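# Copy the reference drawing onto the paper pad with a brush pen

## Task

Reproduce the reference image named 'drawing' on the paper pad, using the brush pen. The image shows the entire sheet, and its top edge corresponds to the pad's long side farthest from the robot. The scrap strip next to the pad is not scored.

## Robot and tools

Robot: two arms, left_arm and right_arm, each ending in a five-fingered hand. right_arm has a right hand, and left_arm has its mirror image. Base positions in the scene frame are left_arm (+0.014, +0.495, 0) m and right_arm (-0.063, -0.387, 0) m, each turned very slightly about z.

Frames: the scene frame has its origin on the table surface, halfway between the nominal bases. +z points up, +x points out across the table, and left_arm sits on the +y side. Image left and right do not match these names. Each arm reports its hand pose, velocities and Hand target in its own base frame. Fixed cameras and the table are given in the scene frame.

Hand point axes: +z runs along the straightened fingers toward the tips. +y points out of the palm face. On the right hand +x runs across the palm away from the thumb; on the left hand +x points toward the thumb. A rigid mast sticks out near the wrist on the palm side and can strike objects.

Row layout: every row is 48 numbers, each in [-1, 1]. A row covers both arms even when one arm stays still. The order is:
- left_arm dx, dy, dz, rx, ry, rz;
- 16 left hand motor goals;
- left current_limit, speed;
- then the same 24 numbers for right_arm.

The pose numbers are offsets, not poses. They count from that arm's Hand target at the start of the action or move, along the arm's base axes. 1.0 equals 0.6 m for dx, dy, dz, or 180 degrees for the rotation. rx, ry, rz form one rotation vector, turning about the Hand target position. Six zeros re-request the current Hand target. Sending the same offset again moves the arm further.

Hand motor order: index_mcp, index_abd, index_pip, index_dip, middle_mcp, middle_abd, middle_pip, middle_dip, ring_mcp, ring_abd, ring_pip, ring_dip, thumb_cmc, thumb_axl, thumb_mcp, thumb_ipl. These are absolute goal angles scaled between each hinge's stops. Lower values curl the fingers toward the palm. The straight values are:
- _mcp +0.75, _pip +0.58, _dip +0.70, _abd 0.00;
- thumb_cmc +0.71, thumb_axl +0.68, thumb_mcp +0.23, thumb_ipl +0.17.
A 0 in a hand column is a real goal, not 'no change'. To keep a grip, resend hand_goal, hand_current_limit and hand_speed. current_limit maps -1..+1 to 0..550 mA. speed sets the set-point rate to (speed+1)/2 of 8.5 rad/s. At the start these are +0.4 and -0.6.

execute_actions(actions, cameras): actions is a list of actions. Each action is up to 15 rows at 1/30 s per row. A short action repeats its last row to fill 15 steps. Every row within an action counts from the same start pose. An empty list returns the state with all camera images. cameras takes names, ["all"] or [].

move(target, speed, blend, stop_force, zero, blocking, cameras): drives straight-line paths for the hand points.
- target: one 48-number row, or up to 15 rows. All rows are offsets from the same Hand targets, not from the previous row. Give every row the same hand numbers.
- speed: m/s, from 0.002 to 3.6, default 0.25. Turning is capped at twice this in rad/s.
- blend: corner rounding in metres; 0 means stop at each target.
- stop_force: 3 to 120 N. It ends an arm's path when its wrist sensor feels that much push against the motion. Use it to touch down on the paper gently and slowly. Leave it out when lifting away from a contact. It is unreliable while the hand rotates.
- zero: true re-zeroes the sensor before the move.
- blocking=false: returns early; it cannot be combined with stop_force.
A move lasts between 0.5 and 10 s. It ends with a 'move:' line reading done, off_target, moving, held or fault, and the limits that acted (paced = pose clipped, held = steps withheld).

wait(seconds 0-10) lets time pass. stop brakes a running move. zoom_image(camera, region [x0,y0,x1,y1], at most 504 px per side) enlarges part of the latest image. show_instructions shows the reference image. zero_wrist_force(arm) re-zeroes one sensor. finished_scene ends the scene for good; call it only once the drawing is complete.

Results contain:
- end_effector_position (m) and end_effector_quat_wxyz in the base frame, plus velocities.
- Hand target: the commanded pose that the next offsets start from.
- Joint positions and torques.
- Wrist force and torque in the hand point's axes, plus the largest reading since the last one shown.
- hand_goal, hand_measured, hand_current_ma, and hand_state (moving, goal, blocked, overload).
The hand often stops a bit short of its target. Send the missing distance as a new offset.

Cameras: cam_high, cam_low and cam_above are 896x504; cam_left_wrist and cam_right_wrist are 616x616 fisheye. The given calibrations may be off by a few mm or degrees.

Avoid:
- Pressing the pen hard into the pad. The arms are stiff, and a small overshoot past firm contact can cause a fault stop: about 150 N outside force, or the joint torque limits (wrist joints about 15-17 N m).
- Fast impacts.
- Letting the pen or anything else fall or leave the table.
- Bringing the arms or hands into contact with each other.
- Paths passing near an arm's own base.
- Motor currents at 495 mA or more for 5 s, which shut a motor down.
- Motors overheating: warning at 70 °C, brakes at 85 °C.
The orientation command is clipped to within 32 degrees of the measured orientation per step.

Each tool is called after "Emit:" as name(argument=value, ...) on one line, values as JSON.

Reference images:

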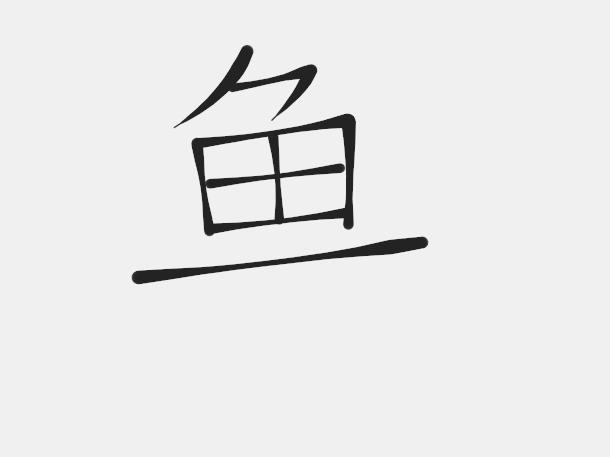

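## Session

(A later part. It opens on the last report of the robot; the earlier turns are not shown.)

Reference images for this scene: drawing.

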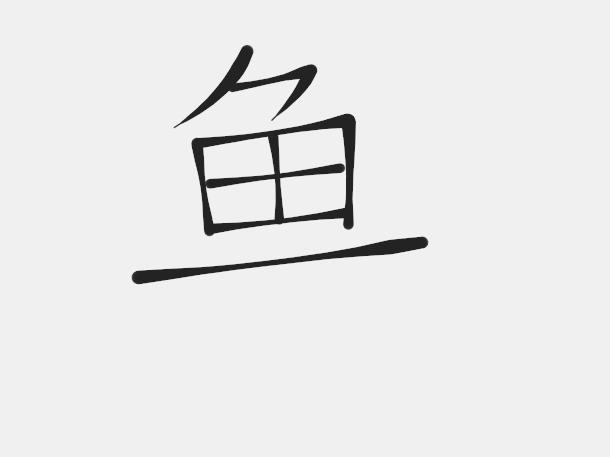

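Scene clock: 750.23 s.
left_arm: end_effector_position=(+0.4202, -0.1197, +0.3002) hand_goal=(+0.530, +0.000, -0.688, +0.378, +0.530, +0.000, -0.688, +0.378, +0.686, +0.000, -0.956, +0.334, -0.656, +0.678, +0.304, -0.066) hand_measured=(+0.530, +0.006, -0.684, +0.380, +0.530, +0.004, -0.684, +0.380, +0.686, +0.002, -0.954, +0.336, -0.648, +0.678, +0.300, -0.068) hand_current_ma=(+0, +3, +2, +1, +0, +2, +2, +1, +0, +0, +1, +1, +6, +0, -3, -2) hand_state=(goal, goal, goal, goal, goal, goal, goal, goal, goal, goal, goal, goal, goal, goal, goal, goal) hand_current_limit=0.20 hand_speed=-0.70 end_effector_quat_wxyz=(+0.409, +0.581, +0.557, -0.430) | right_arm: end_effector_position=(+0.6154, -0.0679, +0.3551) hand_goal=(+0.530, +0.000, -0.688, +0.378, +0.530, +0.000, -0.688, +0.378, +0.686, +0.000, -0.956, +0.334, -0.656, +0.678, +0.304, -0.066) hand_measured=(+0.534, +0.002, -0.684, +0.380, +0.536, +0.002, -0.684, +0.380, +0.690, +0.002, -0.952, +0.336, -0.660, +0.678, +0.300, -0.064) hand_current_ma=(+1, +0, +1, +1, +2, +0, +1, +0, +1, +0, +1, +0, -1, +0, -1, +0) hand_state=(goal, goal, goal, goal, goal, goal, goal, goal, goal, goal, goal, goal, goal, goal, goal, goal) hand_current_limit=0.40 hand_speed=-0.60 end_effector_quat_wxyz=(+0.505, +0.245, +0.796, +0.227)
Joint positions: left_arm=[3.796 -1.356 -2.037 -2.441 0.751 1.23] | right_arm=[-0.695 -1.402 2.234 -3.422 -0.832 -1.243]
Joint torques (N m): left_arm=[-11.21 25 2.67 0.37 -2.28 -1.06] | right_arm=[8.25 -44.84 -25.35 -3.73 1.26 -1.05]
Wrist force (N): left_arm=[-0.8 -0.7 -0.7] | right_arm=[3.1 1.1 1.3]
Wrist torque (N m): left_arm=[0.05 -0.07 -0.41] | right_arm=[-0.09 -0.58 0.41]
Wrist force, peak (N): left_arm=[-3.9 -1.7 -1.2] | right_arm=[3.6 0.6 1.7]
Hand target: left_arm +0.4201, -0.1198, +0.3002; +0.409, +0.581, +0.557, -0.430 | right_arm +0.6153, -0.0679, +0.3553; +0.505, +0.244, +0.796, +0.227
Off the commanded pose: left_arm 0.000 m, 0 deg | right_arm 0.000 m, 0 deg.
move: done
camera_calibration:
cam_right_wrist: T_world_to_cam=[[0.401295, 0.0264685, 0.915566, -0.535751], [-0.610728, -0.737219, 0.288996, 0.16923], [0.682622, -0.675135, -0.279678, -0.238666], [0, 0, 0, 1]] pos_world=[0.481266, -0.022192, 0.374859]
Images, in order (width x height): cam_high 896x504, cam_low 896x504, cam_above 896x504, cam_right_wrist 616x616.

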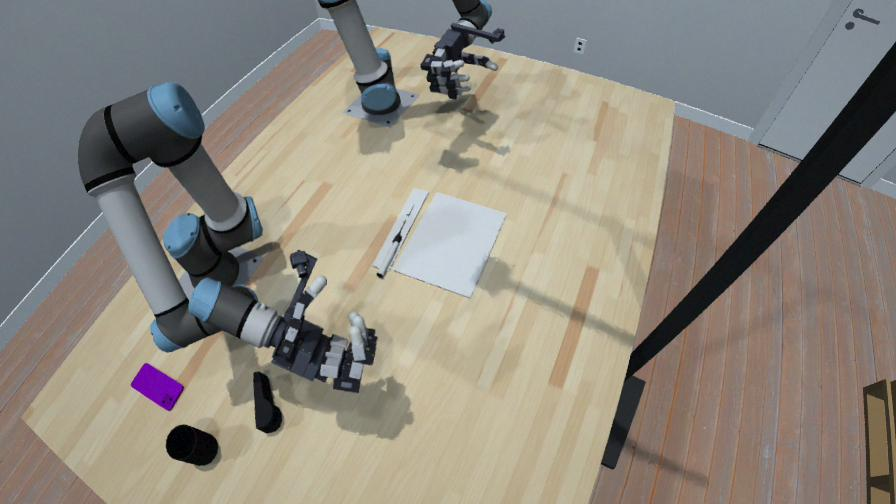

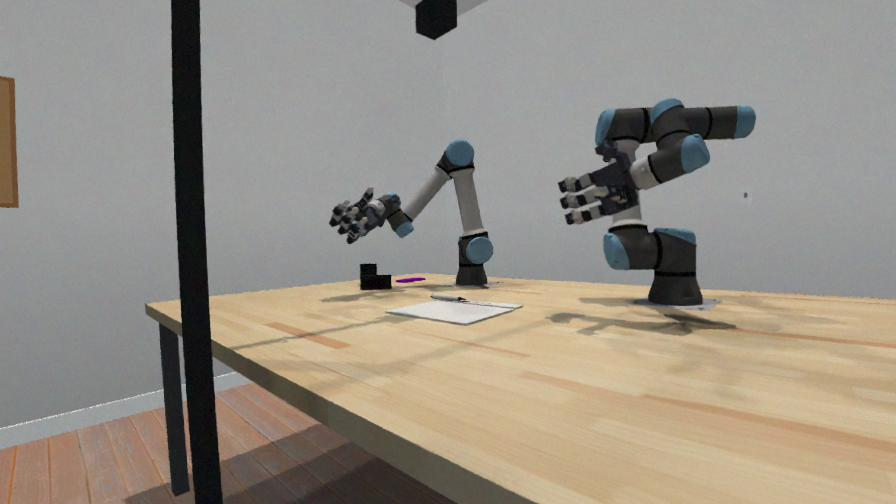

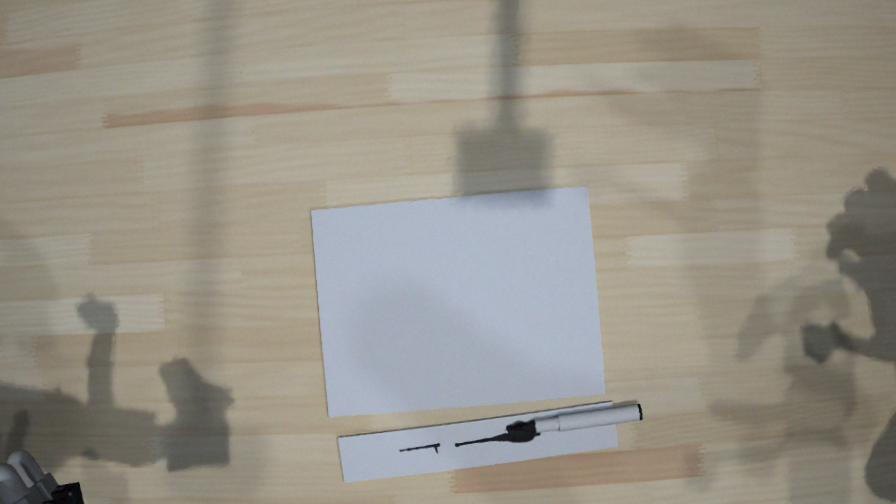

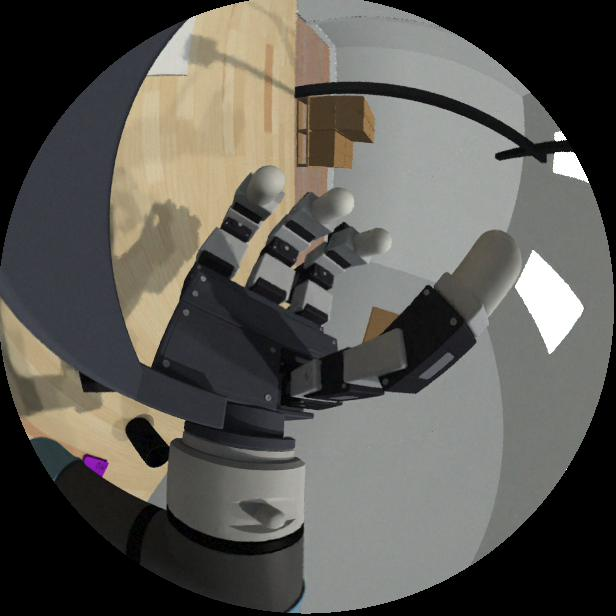

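Emit:
move(target=[0,0,0,0,0,0, 0.529,0,-0.689,0.378, 0.529,0,-0.689,0.378, 0.685,0,-0.956,0.333, -0.657,0.678,0.303,-0.066, 0.2,-0.7, -0.1583,0.5262,-0.3922,-0.6359,-0.0245,0.3400, 0.529,0,-0.689,0.378, 0.529,0,-0.689,0.378, 0.685,0,-0.956,0.333, -0.657,0.678,0.303,-0.066, 0.4,-0.6], speed=0.25, cameras=["cam_high","cam_low","cam_right_wrist"])

Emit:
zoom_image(camera="cam_right_wrist", region=[216, 80, 516, 380])

Scene clock: 771.40 s.
left_arm: end_effector_position=(+0.4201, -0.1198, +0.3002) hand_goal=(+0.530, +0.000, -0.688, +0.378, +0.530, +0.000, -0.688, +0.378, +0.686, +0.000, -0.956, +0.334, -0.656, +0.678, +0.304, -0.066) hand_measured=(+0.530, +0.006, -0.684, +0.380, +0.530, +0.004, -0.684, +0.380, +0.686, +0.002, -0.954, +0.336, -0.648, +0.678, +0.300, -0.068) hand_current_ma=(+0, +3, +2, +1, +0, +2, +2, +1, +0, +0, +1, +1, +6, +0, -3, -2) hand_state=(goal, goal, goal, goal, goal, goal, goal, goal, goal, goal, goal, goal, goal, goal, goal, goal) hand_current_limit=0.20 hand_speed=-0.70 end_effector_quat_wxyz=(+0.409, +0.581, +0.557, -0.430) | right_arm: end_effector_position=(+0.5204, +0.2478, +0.1200) hand_goal=(+0.530, +0.000, -0.688, +0.378, +0.530, +0.000, -0.688, +0.378, +0.686, +0.000, -0.956, +0.334, -0.656, +0.678, +0.304, -0.066) hand_measured=(+0.528, +0.002, -0.684, +0.380, +0.528, +0.002, -0.684, +0.380, +0.684, +0.002, -0.952, +0.336, -0.658, +0.678, +0.300, -0.064) hand_current_ma=(+0, +0, +1, +1, +0, +0, +1, +0, +0, +0, +1, +0, +0, +0, -1, +0) hand_state=(goal, goal, goal, goal, goal, goal, goal, goal, goal, goal, goal, goal, goal, goal, goal, goal) hand_current_limit=0.40 hand_speed=-0.60 end_effector_quat_wxyz=(-0.337, +0.647, -0.607, +0.316)
Joint positions: left_arm=[3.795 -1.356 -2.038 -2.441 0.751 1.229] | right_arm=[0.206 -1.234 2.206 -3.499 -1.688 -3.059]
Joint torques (N m): left_arm=[-11.42 23.68 3.39 0.49 -2.12 -1.08] | right_arm=[7.32 -50.63 -1.38 -0.99 0.5 -0.01]
Wrist force (N): left_arm=[-0.8 -0.6 -0.9] | right_arm=[2.0 0.4 2.7]
Wrist torque (N m): left_arm=[0.08 -0.05 -0.43] | right_arm=[-0.14 -0.43 0.30]
Wrist force, peak (N): left_arm=[-1.2 -0.8 -1.0] | right_arm=[4.2 1.1 2.9]
Hand target: left_arm +0.4201, -0.1198, +0.3002; +0.409, +0.581, +0.557, -0.430 | right_arm +0.5204, +0.2479, +0.1200; -0.337, +0.647, -0.607, +0.316
Off the commanded pose: left_arm 0.000 m, 0 deg | right_arm 0.000 m, 0 deg.
move: done
camera_calibration:
cam_right_wrist: T_world_to_cam=[[-0.402359, 0.742947, -0.534917, 0.123882], [-0.361137, 0.408109, 0.838467, -0.0676603], [0.841241, 0.530543, 0.104099, -0.453883], [0, 0, 0, 1]] pos_world=[0.407236, 0.17638, 0.170246]
Images, in order (width x height): cam_high 896x504, cam_low 896x504, cam_right_wrist 616x616.

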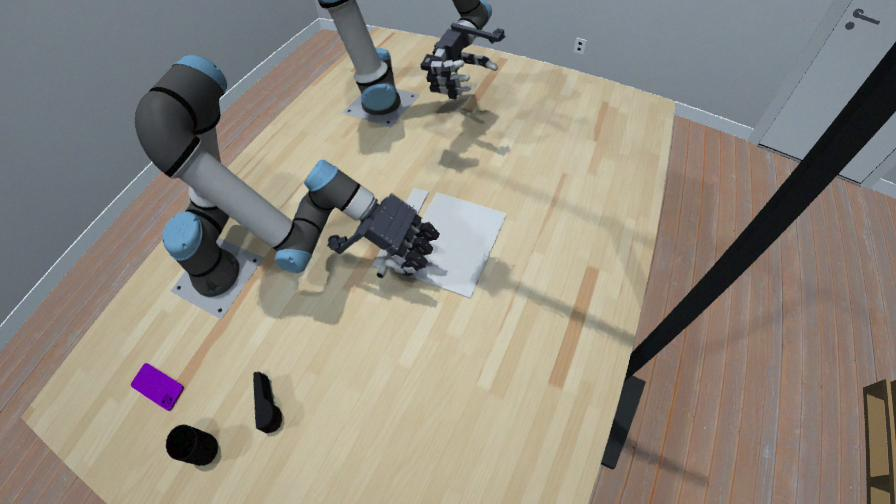

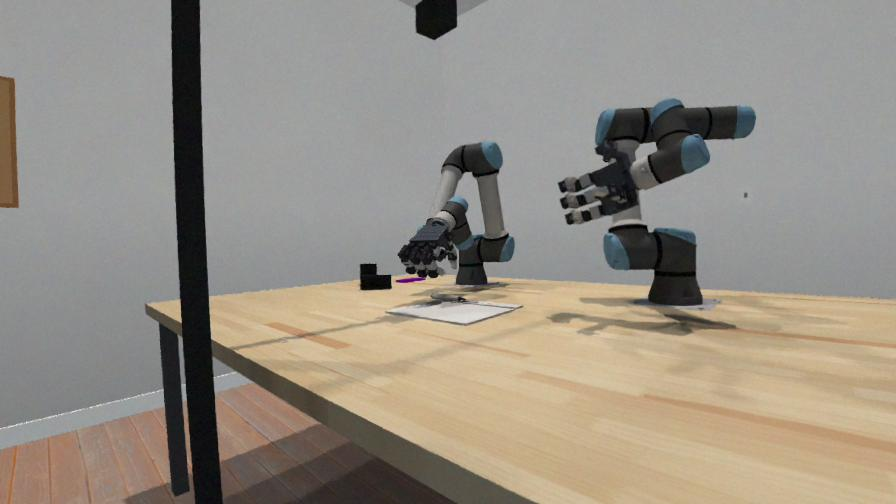

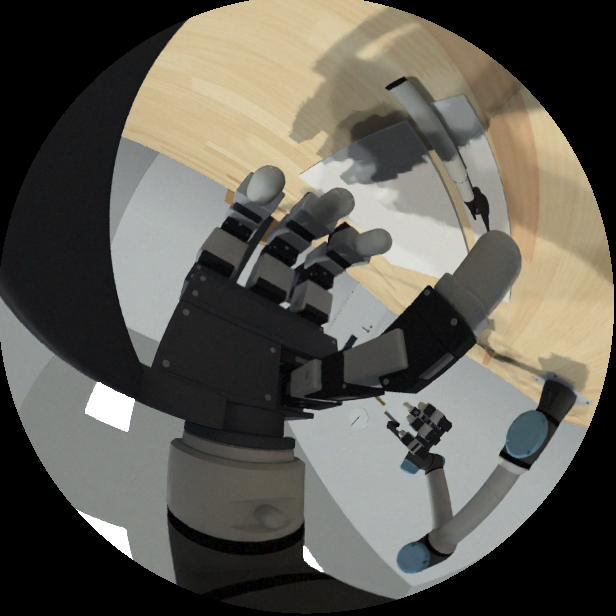

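Scaled by 1.680 from the camera's 616x616 image, which has a finer 880x880 frame.

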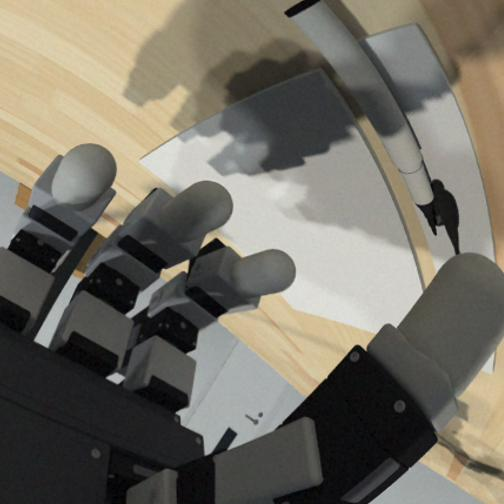

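Emit:
move(target=[0,0,0,0,0,0, 0.529,0,-0.689,0.378, 0.529,0,-0.689,0.378, 0.685,0,-0.956,0.333, -0.657,0.678,0.303,-0.066, 0.2,-0.7, -0.0013,-0.0005,-0.1,0,0,0, 0.529,0,-0.689,0.378, 0.529,0,-0.689,0.378, 0.685,0,-0.956,0.333, -0.657,0.678,0.303,-0.066, 0.4,-0.6], speed=0.1, cameras=["cam_low","cam_right_wrist"])

Emit:
zoom_image(camera="cam_right_wrist", region=[216, 80, 516, 380])

Emit:
zoom_image(camera="cam_low", region=[380, 210, 540, 330])

Scene clock: 790.10 s.
left_arm: end_effector_position=(+0.4201, -0.1198, +0.3002) hand_goal=(+0.530, +0.000, -0.688, +0.378, +0.530, +0.000, -0.688, +0.378, +0.686, +0.000, -0.956, +0.334, -0.656, +0.678, +0.304, -0.066) hand_measured=(+0.530, +0.006, -0.684, +0.380, +0.530, +0.004, -0.684, +0.380, +0.686, +0.002, -0.954, +0.336, -0.648, +0.678, +0.300, -0.068) hand_current_ma=(+0, +3, +2, +1, +0, +2, +2, +1, +0, +0, +1, +1, +6, +0, -3, -2) hand_state=(goal, goal, goal, goal, goal, goal, goal, goal, goal, goal, goal, goal, goal, goal, goal, goal) hand_current_limit=0.20 hand_speed=-0.70 end_effector_quat_wxyz=(+0.409, +0.581, +0.557, -0.430) | right_arm: end_effector_position=(+0.5195, +0.2475, +0.0598) hand_goal=(+0.530, +0.000, -0.688, +0.378, +0.530, +0.000, -0.688, +0.378, +0.686, +0.000, -0.956, +0.334, -0.656, +0.678, +0.304, -0.066) hand_measured=(+0.528, +0.002, -0.684, +0.380, +0.528, +0.002, -0.684, +0.380, +0.684, +0.002, -0.952, +0.336, -0.658, +0.678, +0.300, -0.064) hand_current_ma=(+0, +0, +1, +1, +0, +0, +1, +0, +0, +0, +1, +0, +0, +0, -1, +0) hand_state=(goal, goal, goal, goal, goal, goal, goal, goal, goal, goal, goal, goal, goal, goal, goal, goal) hand_current_limit=0.40 hand_speed=-0.60 end_effector_quat_wxyz=(-0.337, +0.647, -0.607, +0.316)
Joint positions: left_arm=[3.795 -1.356 -2.038 -2.441 0.751 1.229] | right_arm=[0.206 -1.081 2.23 -3.676 -1.688 -3.059]
Joint torques (N m): left_arm=[-11.24 23.58 2.92 0.52 -2.2 -0.74] | right_arm=[-2.23 -53.83 -24.69 -2.23 1.73 -1.59]
Wrist force (N): left_arm=[-1.2 -0.6 -1.0] | right_arm=[2.0 0.4 2.3]
Wrist torque (N m): left_arm=[0.09 -0.03 -0.44] | right_arm=[-0.10 -0.41 0.30]
Wrist force, peak (N): left_arm=[-1.4 -0.6 -1.2] | right_arm=[2.2 1.6 3.1]
Hand target: left_arm +0.4201, -0.1198, +0.3002; +0.409, +0.581, +0.557, -0.430 | right_arm +0.5196, +0.2476, +0.0600; -0.337, +0.647, -0.607, +0.316
Off the commanded pose: left_arm 0.000 m, 0 deg | right_arm 0.000 m, 0 deg.
move: done
camera_calibration:
cam_right_wrist: T_world_to_cam=[[-0.402635, 0.742753, -0.534979, 0.0918753], [-0.360831, 0.408333, 0.83849, -0.017681], [0.841241, 0.530643, 0.103599, -0.44663], [0, 0, 0, 1]] pos_world=[0.406335, 0.17598, 0.110247]
Images, in order (width x height): cam_low 896x504, cam_right_wrist 616x616.

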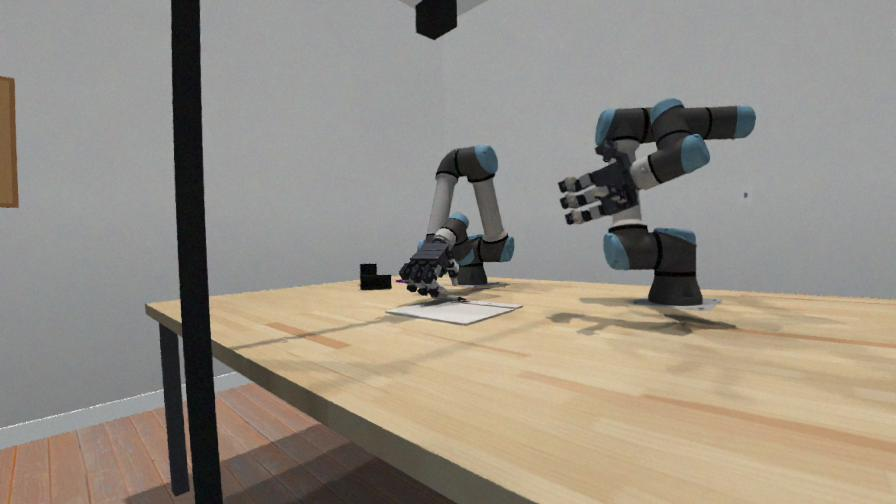

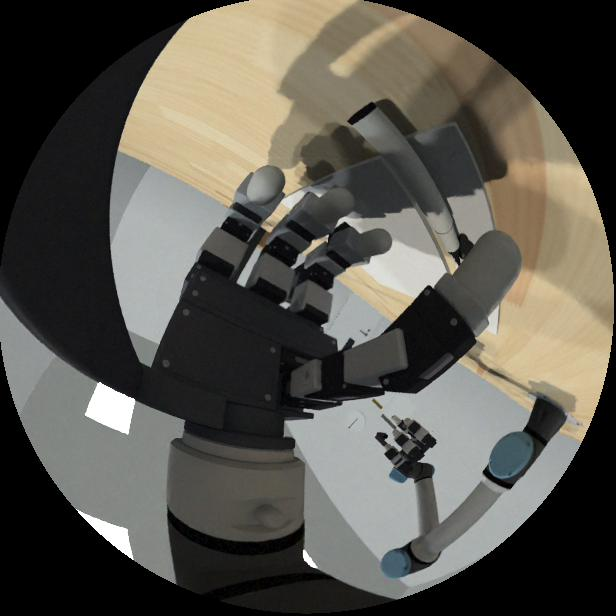

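Scaled by 1.680 from the camera's 616x616 image, which has a finer 880x880 frame.

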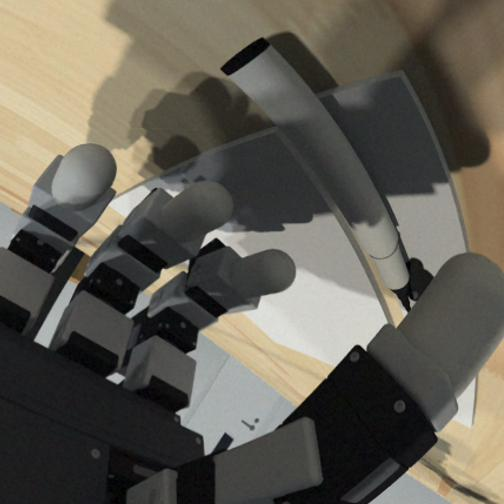

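Scaled by 3.150 from the camera's 896x504 image, which has a finer 1280x720 frame.

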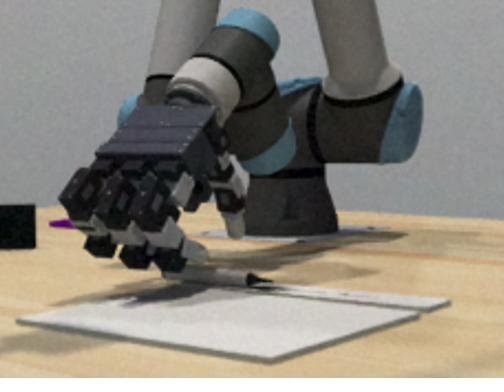

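Emit:
move(target=[0,0,0,0,0,0, 0.529,0,-0.689,0.378, 0.529,0,-0.689,0.378, 0.685,0,-0.956,0.333, -0.657,0.678,0.303,-0.066, 0.2,-0.7, 0.001,0,-0.0375,0,0,0, 0.529,0,-0.689,0.378, 0.529,0,-0.689,0.378, 0.685,0,-0.956,0.333, -0.657,0.678,0.303,-0.066, 0.4,-0.6], speed=0.02, stop_force=4, cameras=["cam_low","cam_right_wrist"])

Emit:
zoom_image(camera="cam_right_wrist", region=[216, 80, 516, 380])

Emit:
zoom_image(camera="cam_low", region=[380, 210, 540, 330])

Scene clock: 805.70 s.
left_arm: end_effector_position=(+0.4201, -0.1198, +0.3002) hand_goal=(+0.530, +0.000, -0.688, +0.378, +0.530, +0.000, -0.688, +0.378, +0.686, +0.000, -0.956, +0.334, -0.656, +0.678, +0.304, -0.066) hand_measured=(+0.530, +0.006, -0.684, +0.380, +0.530, +0.004, -0.684, +0.380, +0.686, +0.002, -0.954, +0.336, -0.648, +0.678, +0.300, -0.068) hand_current_ma=(+0, +3, +2, +1, +0, +2, +2, +1, +0, +0, +1, +1, +6, +0, -3, -2) hand_state=(goal, goal, goal, goal, goal, goal, goal, goal, goal, goal, goal, goal, goal, goal, goal, goal) hand_current_limit=0.20 hand_speed=-0.70 end_effector_quat_wxyz=(+0.409, +0.581, +0.557, -0.430) | right_arm: end_effector_position=(+0.5202, +0.2476, +0.0375) hand_goal=(+0.530, +0.000, -0.688, +0.378, +0.530, +0.000, -0.688, +0.378, +0.686, +0.000, -0.956, +0.334, -0.656, +0.678, +0.304, -0.066) hand_measured=(+0.528, +0.002, -0.684, +0.380, +0.528, +0.002, -0.684, +0.380, +0.684, +0.002, -0.952, +0.336, -0.658, +0.678, +0.300, -0.064) hand_current_ma=(+0, +0, +1, +1, +0, +0, +1, +0, +0, +0, +1, +0, +0, +0, -1, +0) hand_state=(goal, goal, goal, goal, goal, goal, goal, goal, goal, goal, goal, goal, goal, goal, goal, goal) hand_current_limit=0.40 hand_speed=-0.60 end_effector_quat_wxyz=(-0.337, +0.647, -0.607, +0.316)
Joint positions: left_arm=[3.795 -1.356 -2.038 -2.441 0.751 1.229] | right_arm=[0.206 -1.019 2.23 -3.738 -1.687 -3.06]
Joint torques (N m): left_arm=[-11.11 24.26 3.42 0.28 -1.94 -0.83] | right_arm=[-4.12 -56.47 -22.55 -0.59 1.54 -1.44]
Wrist force (N): left_arm=[-1.0 -0.5 -0.7] | right_arm=[2.4 0.5 2.5]
Wrist torque (N m): left_arm=[0.08 -0.03 -0.43] | right_arm=[-0.12 -0.46 0.33]
Wrist force, peak (N): left_arm=[-1.2 -0.7 -1.2] | right_arm=[2.5 0.6 2.8]
Hand target: left_arm +0.4201, -0.1198, +0.3002; +0.409, +0.581, +0.557, -0.430 | right_arm +0.5202, +0.2476, +0.0375; -0.337, +0.647, -0.607, +0.316
Off the commanded pose: left_arm 0.000 m, 0 deg | right_arm 0.000 m, 0 deg.
move: done
camera_calibration:
cam_right_wrist: T_world_to_cam=[[-0.402453, 0.742806, -0.535043, 0.080021], [-0.361183, 0.408209, 0.838398, 0.00148701], [0.841177, 0.530664, 0.104004, -0.444965], [0, 0, 0, 1]] pos_world=[0.407036, 0.17608, 0.0878461]
Images, in order (width x height): cam_low 896x504, cam_right_wrist 616x616.

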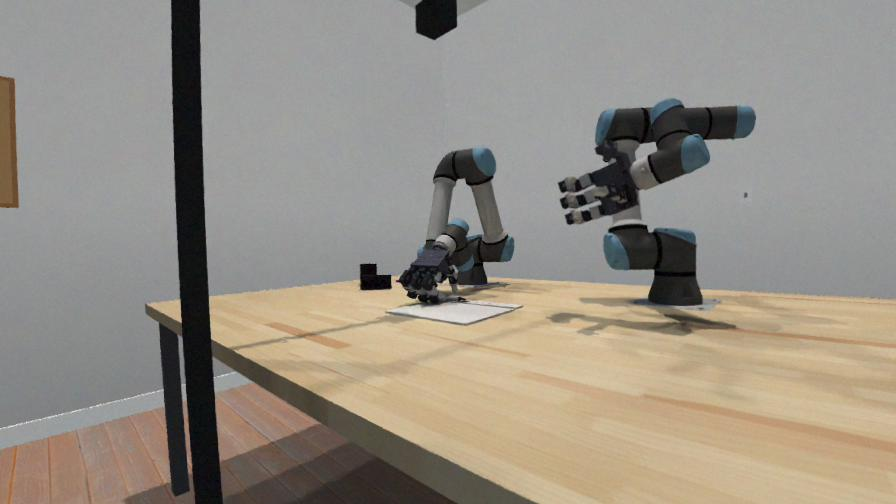

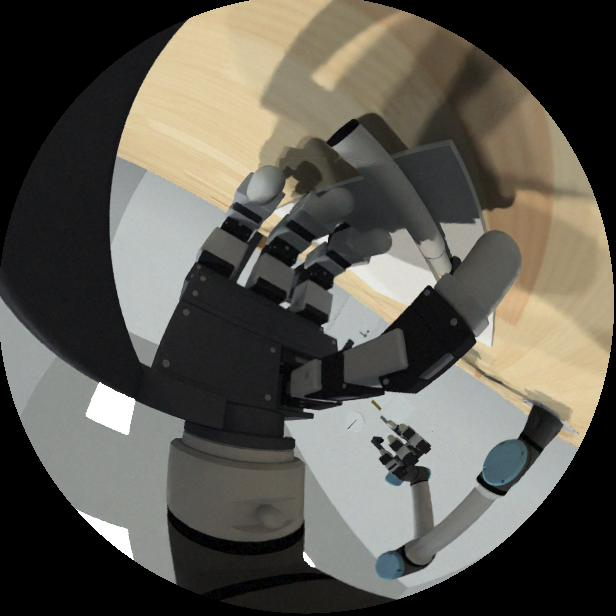

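Scaled by 1.680 from the camera's 616x616 image, which has a finer 880x880 frame.

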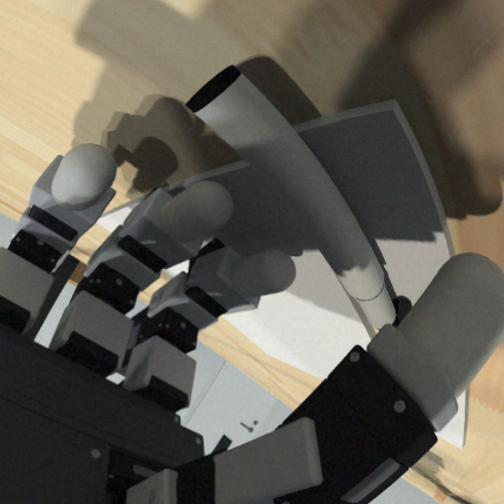

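Scaled by 3.150 from the camera's 896x504 image, which has a finer 1280x720 frame.

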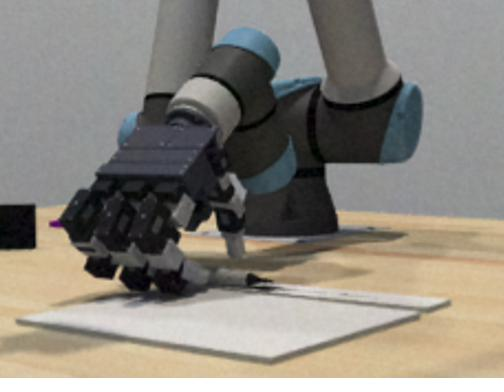

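Emit:
move(target=[[0,0,0,0,0,0, 0.529,0,-0.689,0.378, 0.529,0,-0.689,0.378, 0.685,0,-0.956,0.333, -0.657,0.678,0.303,-0.066, 0.2,-0.7, 0,0,-0.0033,0,0,0, 0.529,0,-0.689,0.378, 0.529,0,-0.689,0.378, 0.685,0,-0.956,0.333, -0.657,0.678,0.303,-0.066, 0.4,-0.6],
[0,0,0,0,0,0, 0.529,0,-0.689,0.378, 0.529,0,-0.689,0.378, 0.685,0,-0.956,0.333, -0.657,0.678,0.303,-0.066, 0.2,-0.7, 0,0,-0.0033,0,0,0, 0.274,0,-0.635,0.594, 0.274,0,-0.635,0.594, 0.685,0,-0.956,0.333, -0.657,0.678,0.1685,-0.066, 0.4,-0.85],
[0,0,0,0,0,0, 0.529,0,-0.689,0.378, 0.529,0,-0.689,0.378, 0.685,0,-0.956,0.333, -0.657,0.678,0.303,-0.066, 0.2,-0.7, 0,0,-0.0033,0,0,0, 0.151,0,-0.608,0.704, 0.151,0,-0.608,0.704, 0.685,0,-0.956,0.333, -0.657,0.678,0.079,-0.066, 0.4,-0.9]], speed=0.02, cameras=["cam_right_wrist"])

Emit:
zoom_image(camera="cam_right_wrist", region=[216, 80, 516, 380])

Scene clock: 819.60 s.
left_arm: end_effector_position=(+0.4201, -0.1198, +0.3002) hand_goal=(+0.530, +0.000, -0.688, +0.378, +0.530, +0.000, -0.688, +0.378, +0.686, +0.000, -0.956, +0.334, -0.656, +0.678, +0.304, -0.066) hand_measured=(+0.530, +0.006, -0.684, +0.380, +0.530, +0.004, -0.684, +0.380, +0.686, +0.002, -0.954, +0.336, -0.648, +0.678, +0.300, -0.068) hand_current_ma=(+0, +3, +2, +1, +0, +2, +2, +1, +0, +0, +1, +1, +6, +0, -3, -2) hand_state=(goal, goal, goal, goal, goal, goal, goal, goal, goal, goal, goal, goal, goal, goal, goal, goal) hand_current_limit=0.20 hand_speed=-0.70 end_effector_quat_wxyz=(+0.409, +0.581, +0.557, -0.430) | right_arm: end_effector_position=(+0.5202, +0.2476, +0.0355) hand_goal=(+0.152, +0.000, -0.608, +0.704, +0.152, +0.000, -0.608, +0.704, +0.686, +0.000, -0.956, +0.334, -0.656, +0.678, +0.080, -0.066) hand_measured=(+0.154, +0.002, -0.608, +0.702, +0.154, +0.004, -0.608, +0.702, +0.684, +0.002, -0.952, +0.336, -0.658, +0.678, +0.080, -0.064) hand_current_ma=(+0, +0, +0, +0, +0, +0, +0, +0, +0, +0, +1, +0, +0, +0, +0, +0) hand_state=(goal, goal, goal, goal, goal, goal, goal, goal, goal, goal, goal, goal, goal, goal, goal, goal) hand_current_limit=0.40 hand_speed=-0.90 end_effector_quat_wxyz=(-0.337, +0.647, -0.607, +0.316)
Joint positions: left_arm=[3.795 -1.356 -2.038 -2.441 0.751 1.229] | right_arm=[0.206 -1.013 2.23 -3.743 -1.687 -3.06]
Joint torques (N m): left_arm=[-11.65 22.57 3.81 0.66 -2.07 -1.08] | right_arm=[-0.11 -52.01 1.24 -1.3 0.99 -1.09]
Wrist force (N): left_arm=[-1.0 -0.5 -1.2] | right_arm=[2.1 0.5 2.6]
Wrist torque (N m): left_arm=[0.12 -0.05 -0.44] | right_arm=[-0.08 -0.43 0.31]
Wrist force, peak (N): left_arm=[-1.2 -0.6 -1.1] | right_arm=[0.2 -10.0 1.2]
Hand target: left_arm +0.4201, -0.1198, +0.3002; +0.409, +0.581, +0.557, -0.430 | right_arm +0.5202, +0.2476, +0.0355; -0.337, +0.647, -0.607, +0.316
Off the commanded pose: left_arm 0.000 m, 0 deg | right_arm 0.000 m, 0 deg.
move: done
camera_calibration:
cam_right_wrist: T_world_to_cam=[[-0.40247, 0.742747, -0.535111, 0.0789742], [-0.361143, 0.408309, 0.838367, 0.0031323], [0.841186, 0.530669, 0.103905, -0.444753], [0, 0, 0, 1]] pos_world=[0.407036, 0.17608, 0.0858462]
Images, in order (width x height): cam_right_wrist 616x616.

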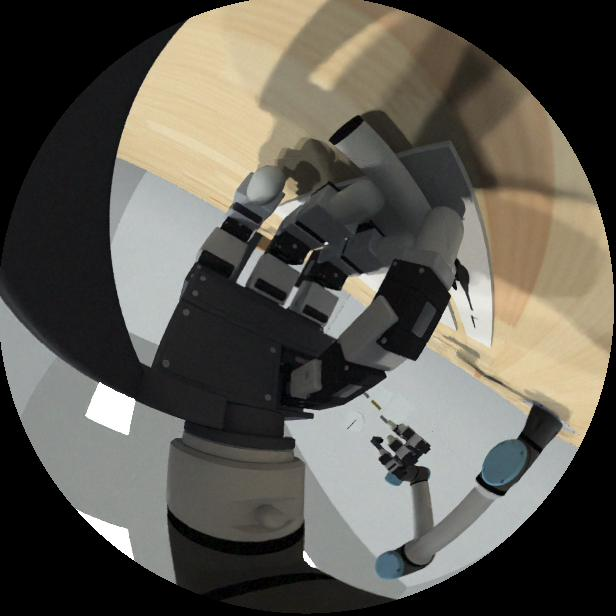

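Scaled by 1.680 from the camera's 616x616 image, which has a finer 880x880 frame.

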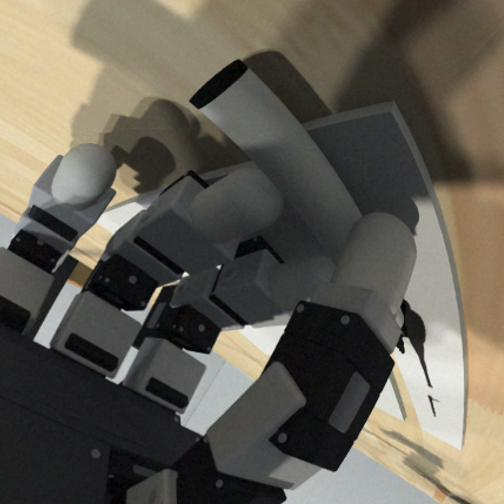

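Emit:
move(target=[[0,0,0,0,0,0, 0.529,0,-0.689,0.378, 0.529,0,-0.689,0.378, 0.685,0,-0.956,0.333, -0.657,0.678,0.303,-0.066, 0.2,-0.7, 0,0,0,0,0,0, 0.07,0,-0.64,0.67, 0.07,0,-0.64,0.67, 0.685,0,-0.956,0.333, -0.657,0.678,0.02,-0.09, 0.4,-0.9],
[0,0,0,0,0,0, 0.529,0,-0.689,0.378, 0.529,0,-0.689,0.378, 0.685,0,-0.956,0.333, -0.657,0.678,0.303,-0.066, 0.2,-0.7, 0,0,0,0,0,0, 0.0,0,-0.67,0.65, 0.0,0,-0.67,0.65, 0.685,0,-0.956,0.333, -0.657,0.678,-0.06,-0.12, 0.6,-0.9],
[0,0,0,0,0,0, 0.529,0,-0.689,0.378, 0.529,0,-0.689,0.378, 0.685,0,-0.956,0.333, -0.657,0.678,0.303,-0.066, 0.2,-0.7, 0,0,0.1,0,0,0, 0.0,0,-0.67,0.65, 0.0,0,-0.67,0.65, 0.685,0,-0.956,0.333, -0.657,0.678,-0.06,-0.12, 0.6,-0.9]], speed=0.03, cameras=["cam_right_wrist","cam_above","cam_low"])

Emit:
zoom_image(camera="cam_right_wrist", region=[216, 80, 516, 380])

Emit:
zoom_image(camera="cam_above", region=[400, 300, 680, 500])

Scene clock: 829.90 s.
left_arm: end_effector_position=(+0.4201, -0.1198, +0.3002) hand_goal=(+0.530, +0.000, -0.688, +0.378, +0.530, +0.000, -0.688, +0.378, +0.686, +0.000, -0.956, +0.334, -0.656, +0.678, +0.304, -0.066) hand_measured=(+0.530, +0.006, -0.684, +0.380, +0.530, +0.004, -0.684, +0.380, +0.686, +0.002, -0.954, +0.336, -0.648, +0.678, +0.300, -0.068) hand_current_ma=(+0, +3, +2, +1, +0, +2, +2, +1, +0, +0, +1, +1, +6, +0, -3, -2) hand_state=(goal, goal, goal, goal, goal, goal, goal, goal, goal, goal, goal, goal, goal, goal, goal, goal) hand_current_limit=0.20 hand_speed=-0.70 end_effector_quat_wxyz=(+0.409, +0.581, +0.557, -0.430) | right_arm: end_effector_position=(+0.5202, +0.2476, +0.0958) hand_goal=(+0.000, +0.000, -0.670, +0.650, +0.000, +0.000, -0.670, +0.650, +0.686, +0.000, -0.956, +0.334, -0.656, +0.678, -0.060, -0.120) hand_measured=(+0.070, +0.002, -0.680, +0.646, +0.066, +0.004, -0.676, +0.648, +0.684, +0.002, -0.952, +0.336, -0.656, +0.678, +0.088, -0.056) hand_current_ma=(+122, +0, -4, -1, +114, +0, -2, +0, +0, +0, +1, +0, +0, +0, +440, +160) hand_state=(blocked, goal, goal, goal, blocked, goal, goal, goal, goal, goal, goal, goal, goal, goal, blocked, blocked) hand_current_limit=0.60 hand_speed=-0.90 end_effector_quat_wxyz=(-0.337, +0.647, -0.607, +0.316) end_effector_velocity=(+0.000, +0.000, -0.001) end_effector_angular_velocity=(-0.001, -0.002, +0.000)
Joint positions: left_arm=[3.795 -1.356 -2.038 -2.441 0.751 1.229] | right_arm=[0.206 -1.175 2.219 -3.572 -1.687 -3.06]
Joint velocities: left_arm=[within noise] | right_arm=[-0.001 0.003 0.001 -0.005 0 -0.002]
Joint torques (N m): left_arm=[-10.85 21.92 3.21 0.66 -2.07 -0.76] | right_arm=[5.57 -9.68 -19.44 -5.35 0.33 -0.74]
Wrist force (N): left_arm=[-1.0 -0.5 -0.8] | right_arm=[1.9 0.7 2.6]
Wrist torque (N m): left_arm=[0.08 -0.05 -0.44] | right_arm=[-0.04 -0.40 0.29]
Wrist force, peak (N): left_arm=[-1.4 -0.3 -1.1] | right_arm=[2.2 1.0 3.1]
Hand target: left_arm +0.4201, -0.1198, +0.3002; +0.409, +0.581, +0.557, -0.430 | right_arm +0.5202, +0.2476, +0.0955; -0.337, +0.647, -0.607, +0.316
Off the commanded pose: left_arm 0.000 m, 0 deg | right_arm 0.000 m, 0 deg.
move: done
camera_calibration:
cam_right_wrist: T_world_to_cam=[[-0.402254, 0.742821, -0.535171, 0.111095], [-0.361463, 0.408205, 0.83828, -0.0471748], [0.841152, 0.530646, 0.104301, -0.451047], [0, 0, 0, 1]] pos_world=[0.407036, 0.17608, 0.146045]
Images, in order (width x height): cam_low 896x504, cam_above 896x504, cam_right_wrist 616x616.

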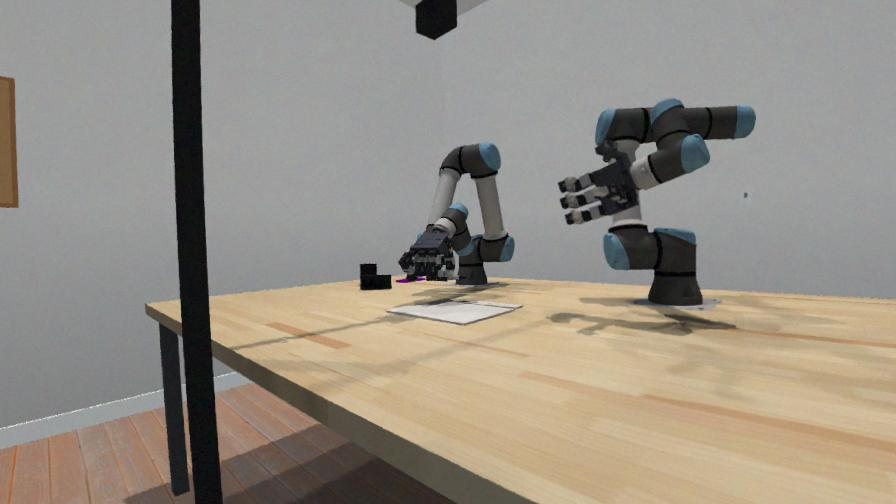

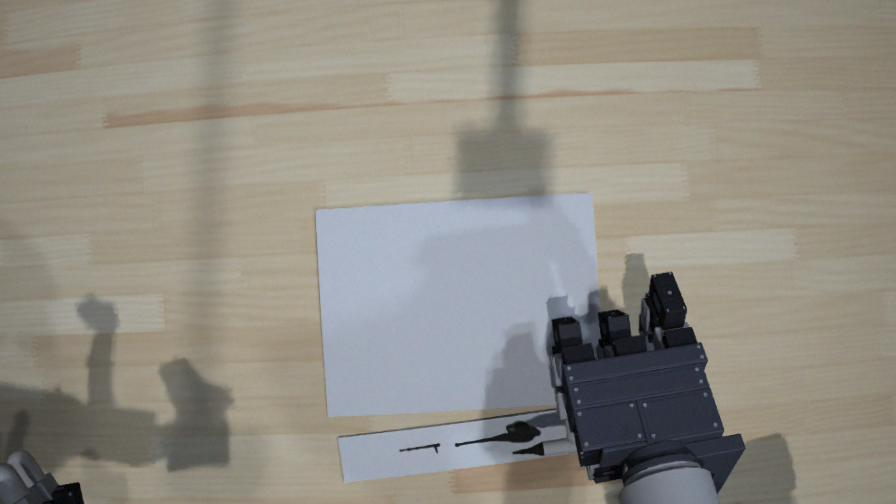

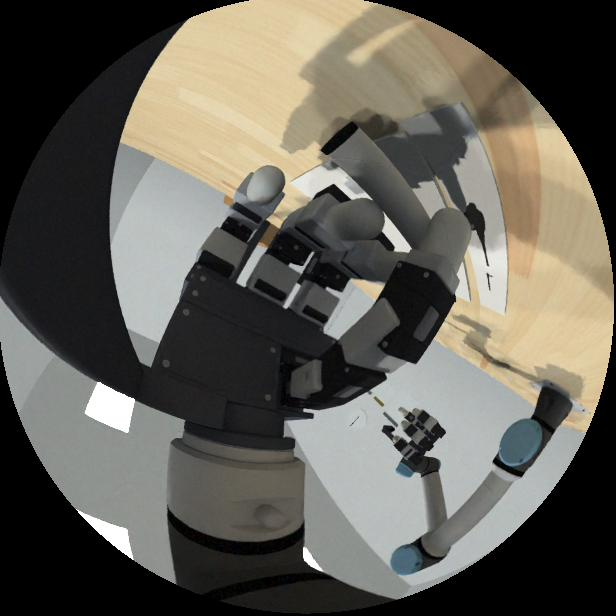

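Scaled by 1.680 from the camera's 616x616 image, which has a finer 880x880 frame.

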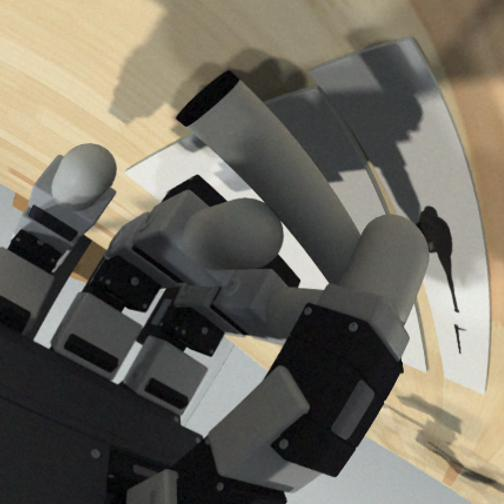

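Scaled by 1.800 from the camera's 896x504 image, which has a finer 1280x720 frame.

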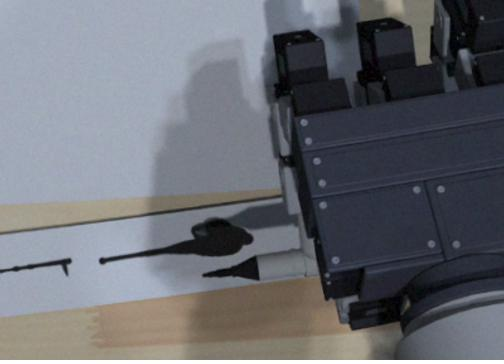

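Emit:
move(target=[0,0.25,0.08,0,0,0, 0.529,0,-0.689,0.378, 0.529,0,-0.689,0.378, 0.685,0,-0.956,0.333, -0.657,0.678,0.303,-0.066, 0.2,-0.7, -0.1985,0.474,0.2075,-0.2924,-0.4656,0.6147, 0.0,0,-0.67,0.65, 0.0,0,-0.67,0.65, 0.685,0,-0.956,0.333, -0.657,0.678,-0.06,-0.12, 0.7,-0.9], speed=0.2, cameras=["cam_right_wrist","cam_above","cam_low","cam_high"])

Emit:
zoom_image(camera="cam_low", region=[440, 160, 640, 310])

Scene clock: 857.20 s.
left_arm: end_effector_position=(+0.4202, +0.0304, +0.3482) hand_goal=(+0.530, +0.000, -0.688, +0.378, +0.530, +0.000, -0.688, +0.378, +0.686, +0.000, -0.956, +0.334, -0.656, +0.678, +0.304, -0.066) hand_measured=(+0.530, +0.006, -0.684, +0.380, +0.530, +0.004, -0.684, +0.380, +0.686, +0.002, -0.954, +0.336, -0.648, +0.678, +0.300, -0.068) hand_current_ma=(+0, +3, +2, +1, +0, +2, +2, +1, +0, +0, +1, +1, +6, +0, -3, -2) hand_state=(goal, goal, goal, goal, goal, goal, goal, goal, goal, goal, goal, goal, goal, goal, goal, goal) hand_current_limit=0.20 hand_speed=-0.70 end_effector_quat_wxyz=(+0.409, +0.581, +0.557, -0.430) | right_arm: end_effector_position=(+0.4011, +0.5320, +0.2203) hand_goal=(+0.000, +0.000, -0.670, +0.650, +0.000, +0.000, -0.670, +0.650, +0.686, +0.000, -0.956, +0.334, -0.656, +0.678, -0.060, -0.120) hand_measured=(+0.062, +0.002, -0.686, +0.642, +0.056, +0.004, -0.680, +0.646, +0.684, +0.002, -0.952, +0.336, -0.654, +0.678, +0.088, -0.054) hand_current_ma=(+101, +0, -8, -3, +87, +1, -4, -1, +0, +0, +1, +0, +0, +0, +468, +167) hand_state=(blocked, goal, goal, goal, blocked, goal, goal, goal, goal, goal, goal, goal, goal, goal, blocked, blocked) hand_current_limit=0.70 hand_speed=-0.90 end_effector_quat_wxyz=(-0.428, +0.554, +0.590, +0.403)
Joint positions: left_arm=[4.082 -1.523 -1.761 -2.644 1.015 1.374] | right_arm=[0.468 -1.207 2.177 -3.424 -0.51 -5.337]
Joint torques (N m): left_arm=[-11.65 33.27 2.97 0.35 -0.72 -0.86] | right_arm=[-4.77 -10 -1.89 -1.22 -1.65 -1.59]
Wrist force (N): left_arm=[-1.0 -0.2 -1.2] | right_arm=[0.1 -0.3 0.4]
Wrist torque (N m): left_arm=[0.14 -0.02 -0.45] | right_arm=[-0.03 0.03 0.29]
Wrist force, peak (N): left_arm=[-1.2 -0.2 -1.5] | right_arm=[3.4 0.2 3.1]
Hand target: left_arm +0.4201, +0.0302, +0.3482; +0.409, +0.581, +0.557, -0.430 | right_arm +0.4011, +0.5320, +0.2200; -0.428, +0.554, +0.590, +0.403
Off the commanded pose: left_arm 0.000 m, 0 deg | right_arm 0.000 m, 0 deg.
move: done
camera_calibration:
cam_right_wrist: T_world_to_cam=[[0.655147, -0.182604, -0.733102, 0.0304253], [-0.442102, -0.879526, -0.176014, 0.630152], [-0.612641, 0.439421, -0.656948, 0.284573], [0, 0, 0, 1]] pos_world=[0.432999, 0.434743, 0.32017]
Images, in order (width x height): cam_high 896x504, cam_low 896x504, cam_above 896x504, cam_right_wrist 616x616.

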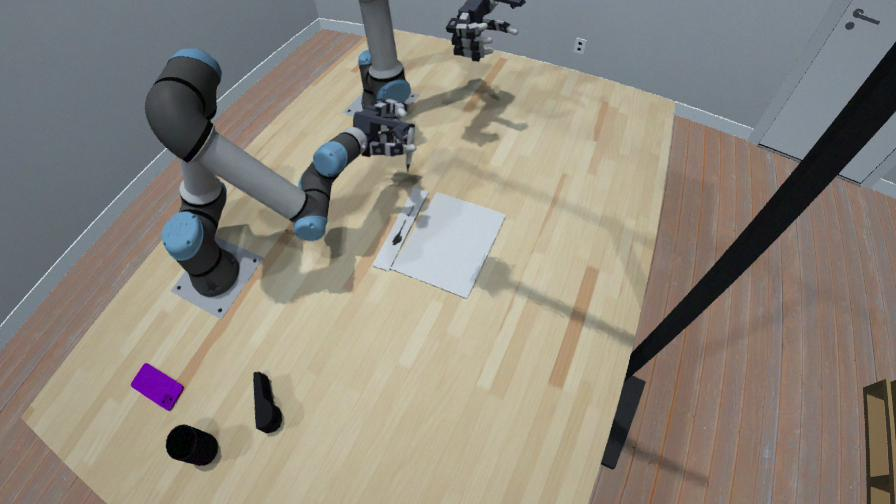

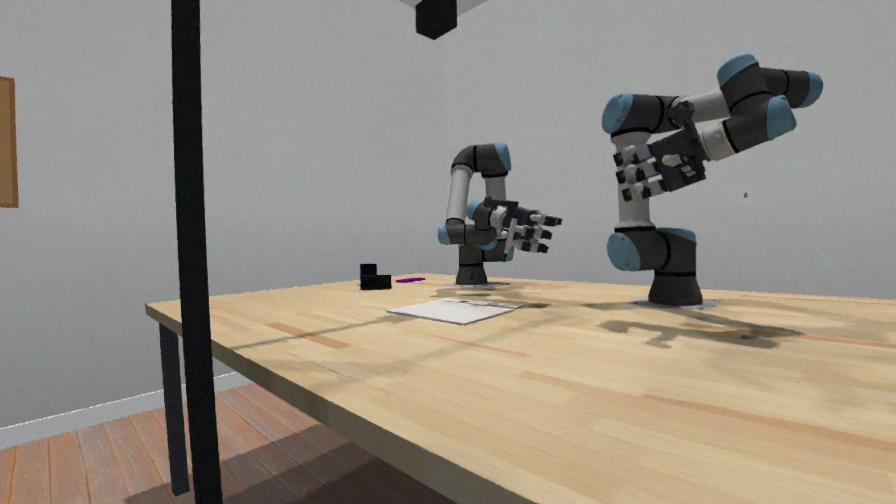

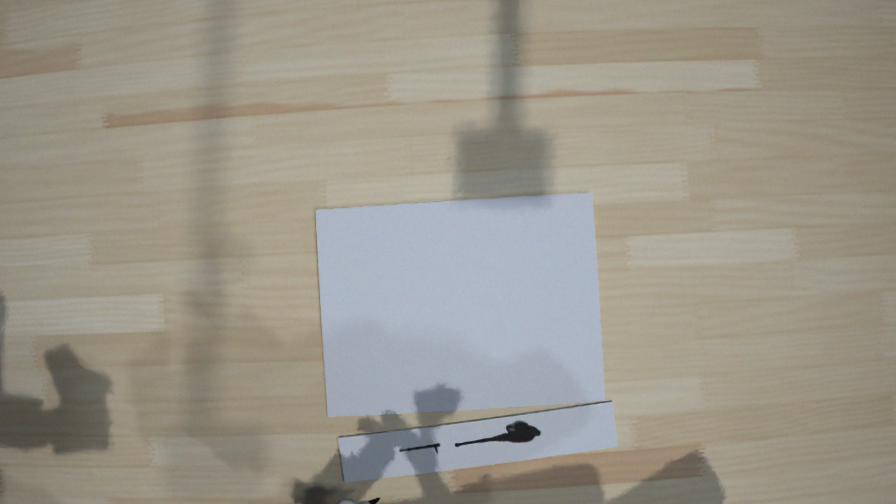

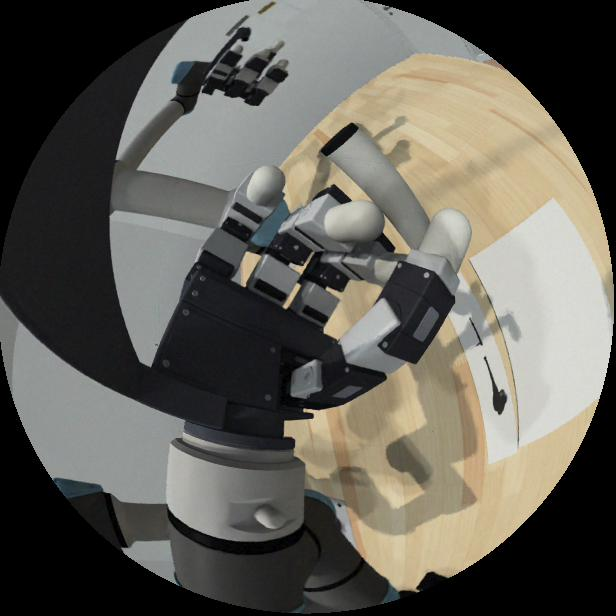

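Scaled by 2.520 from the camera's 896x504 image, which has a finer 1280x720 frame.

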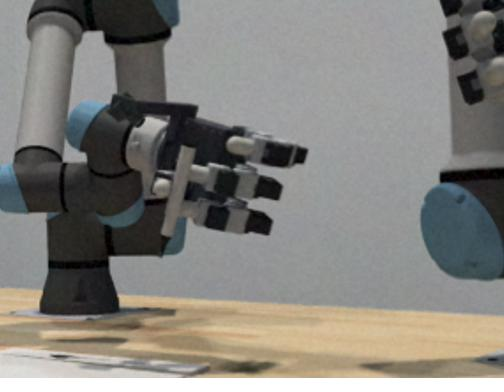

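Emit:
zoom_image(camera="cam_high", region=[370, 110, 450, 190])

Emit:
zoom_image(camera="cam_low", region=[480, 210, 560, 270])

Emit:
zoom_image(camera="cam_above", region=[290, 170, 630, 500])

Scaled by 6.300 from the camera's 896x504 image, which has a finer 1280x720 frame.

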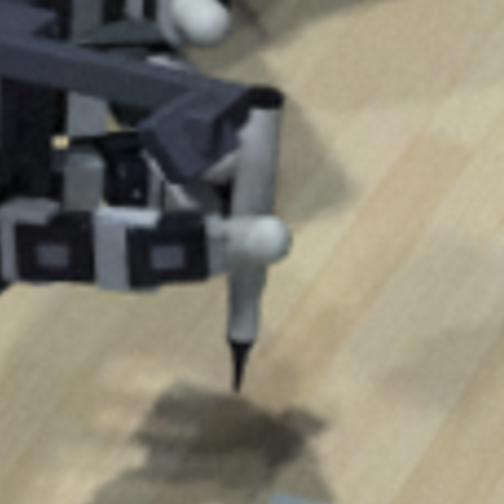

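Scaled by 6.300 from the camera's 896x504 image, which has a finer 1280x720 frame.

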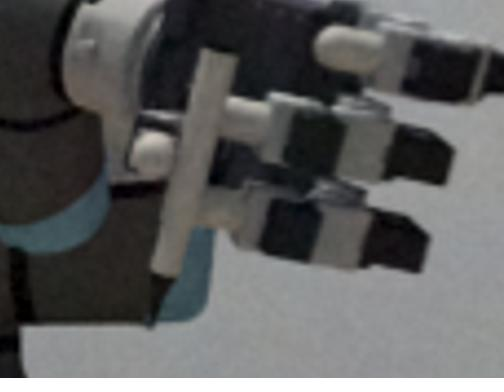

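Scaled by 1.482 from the camera's 896x504 image, which has a finer 1280x720 frame.

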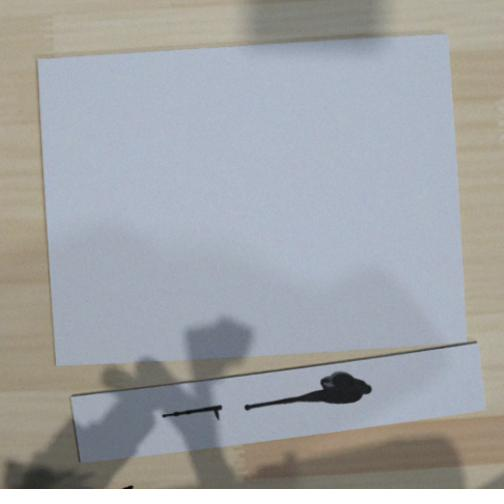

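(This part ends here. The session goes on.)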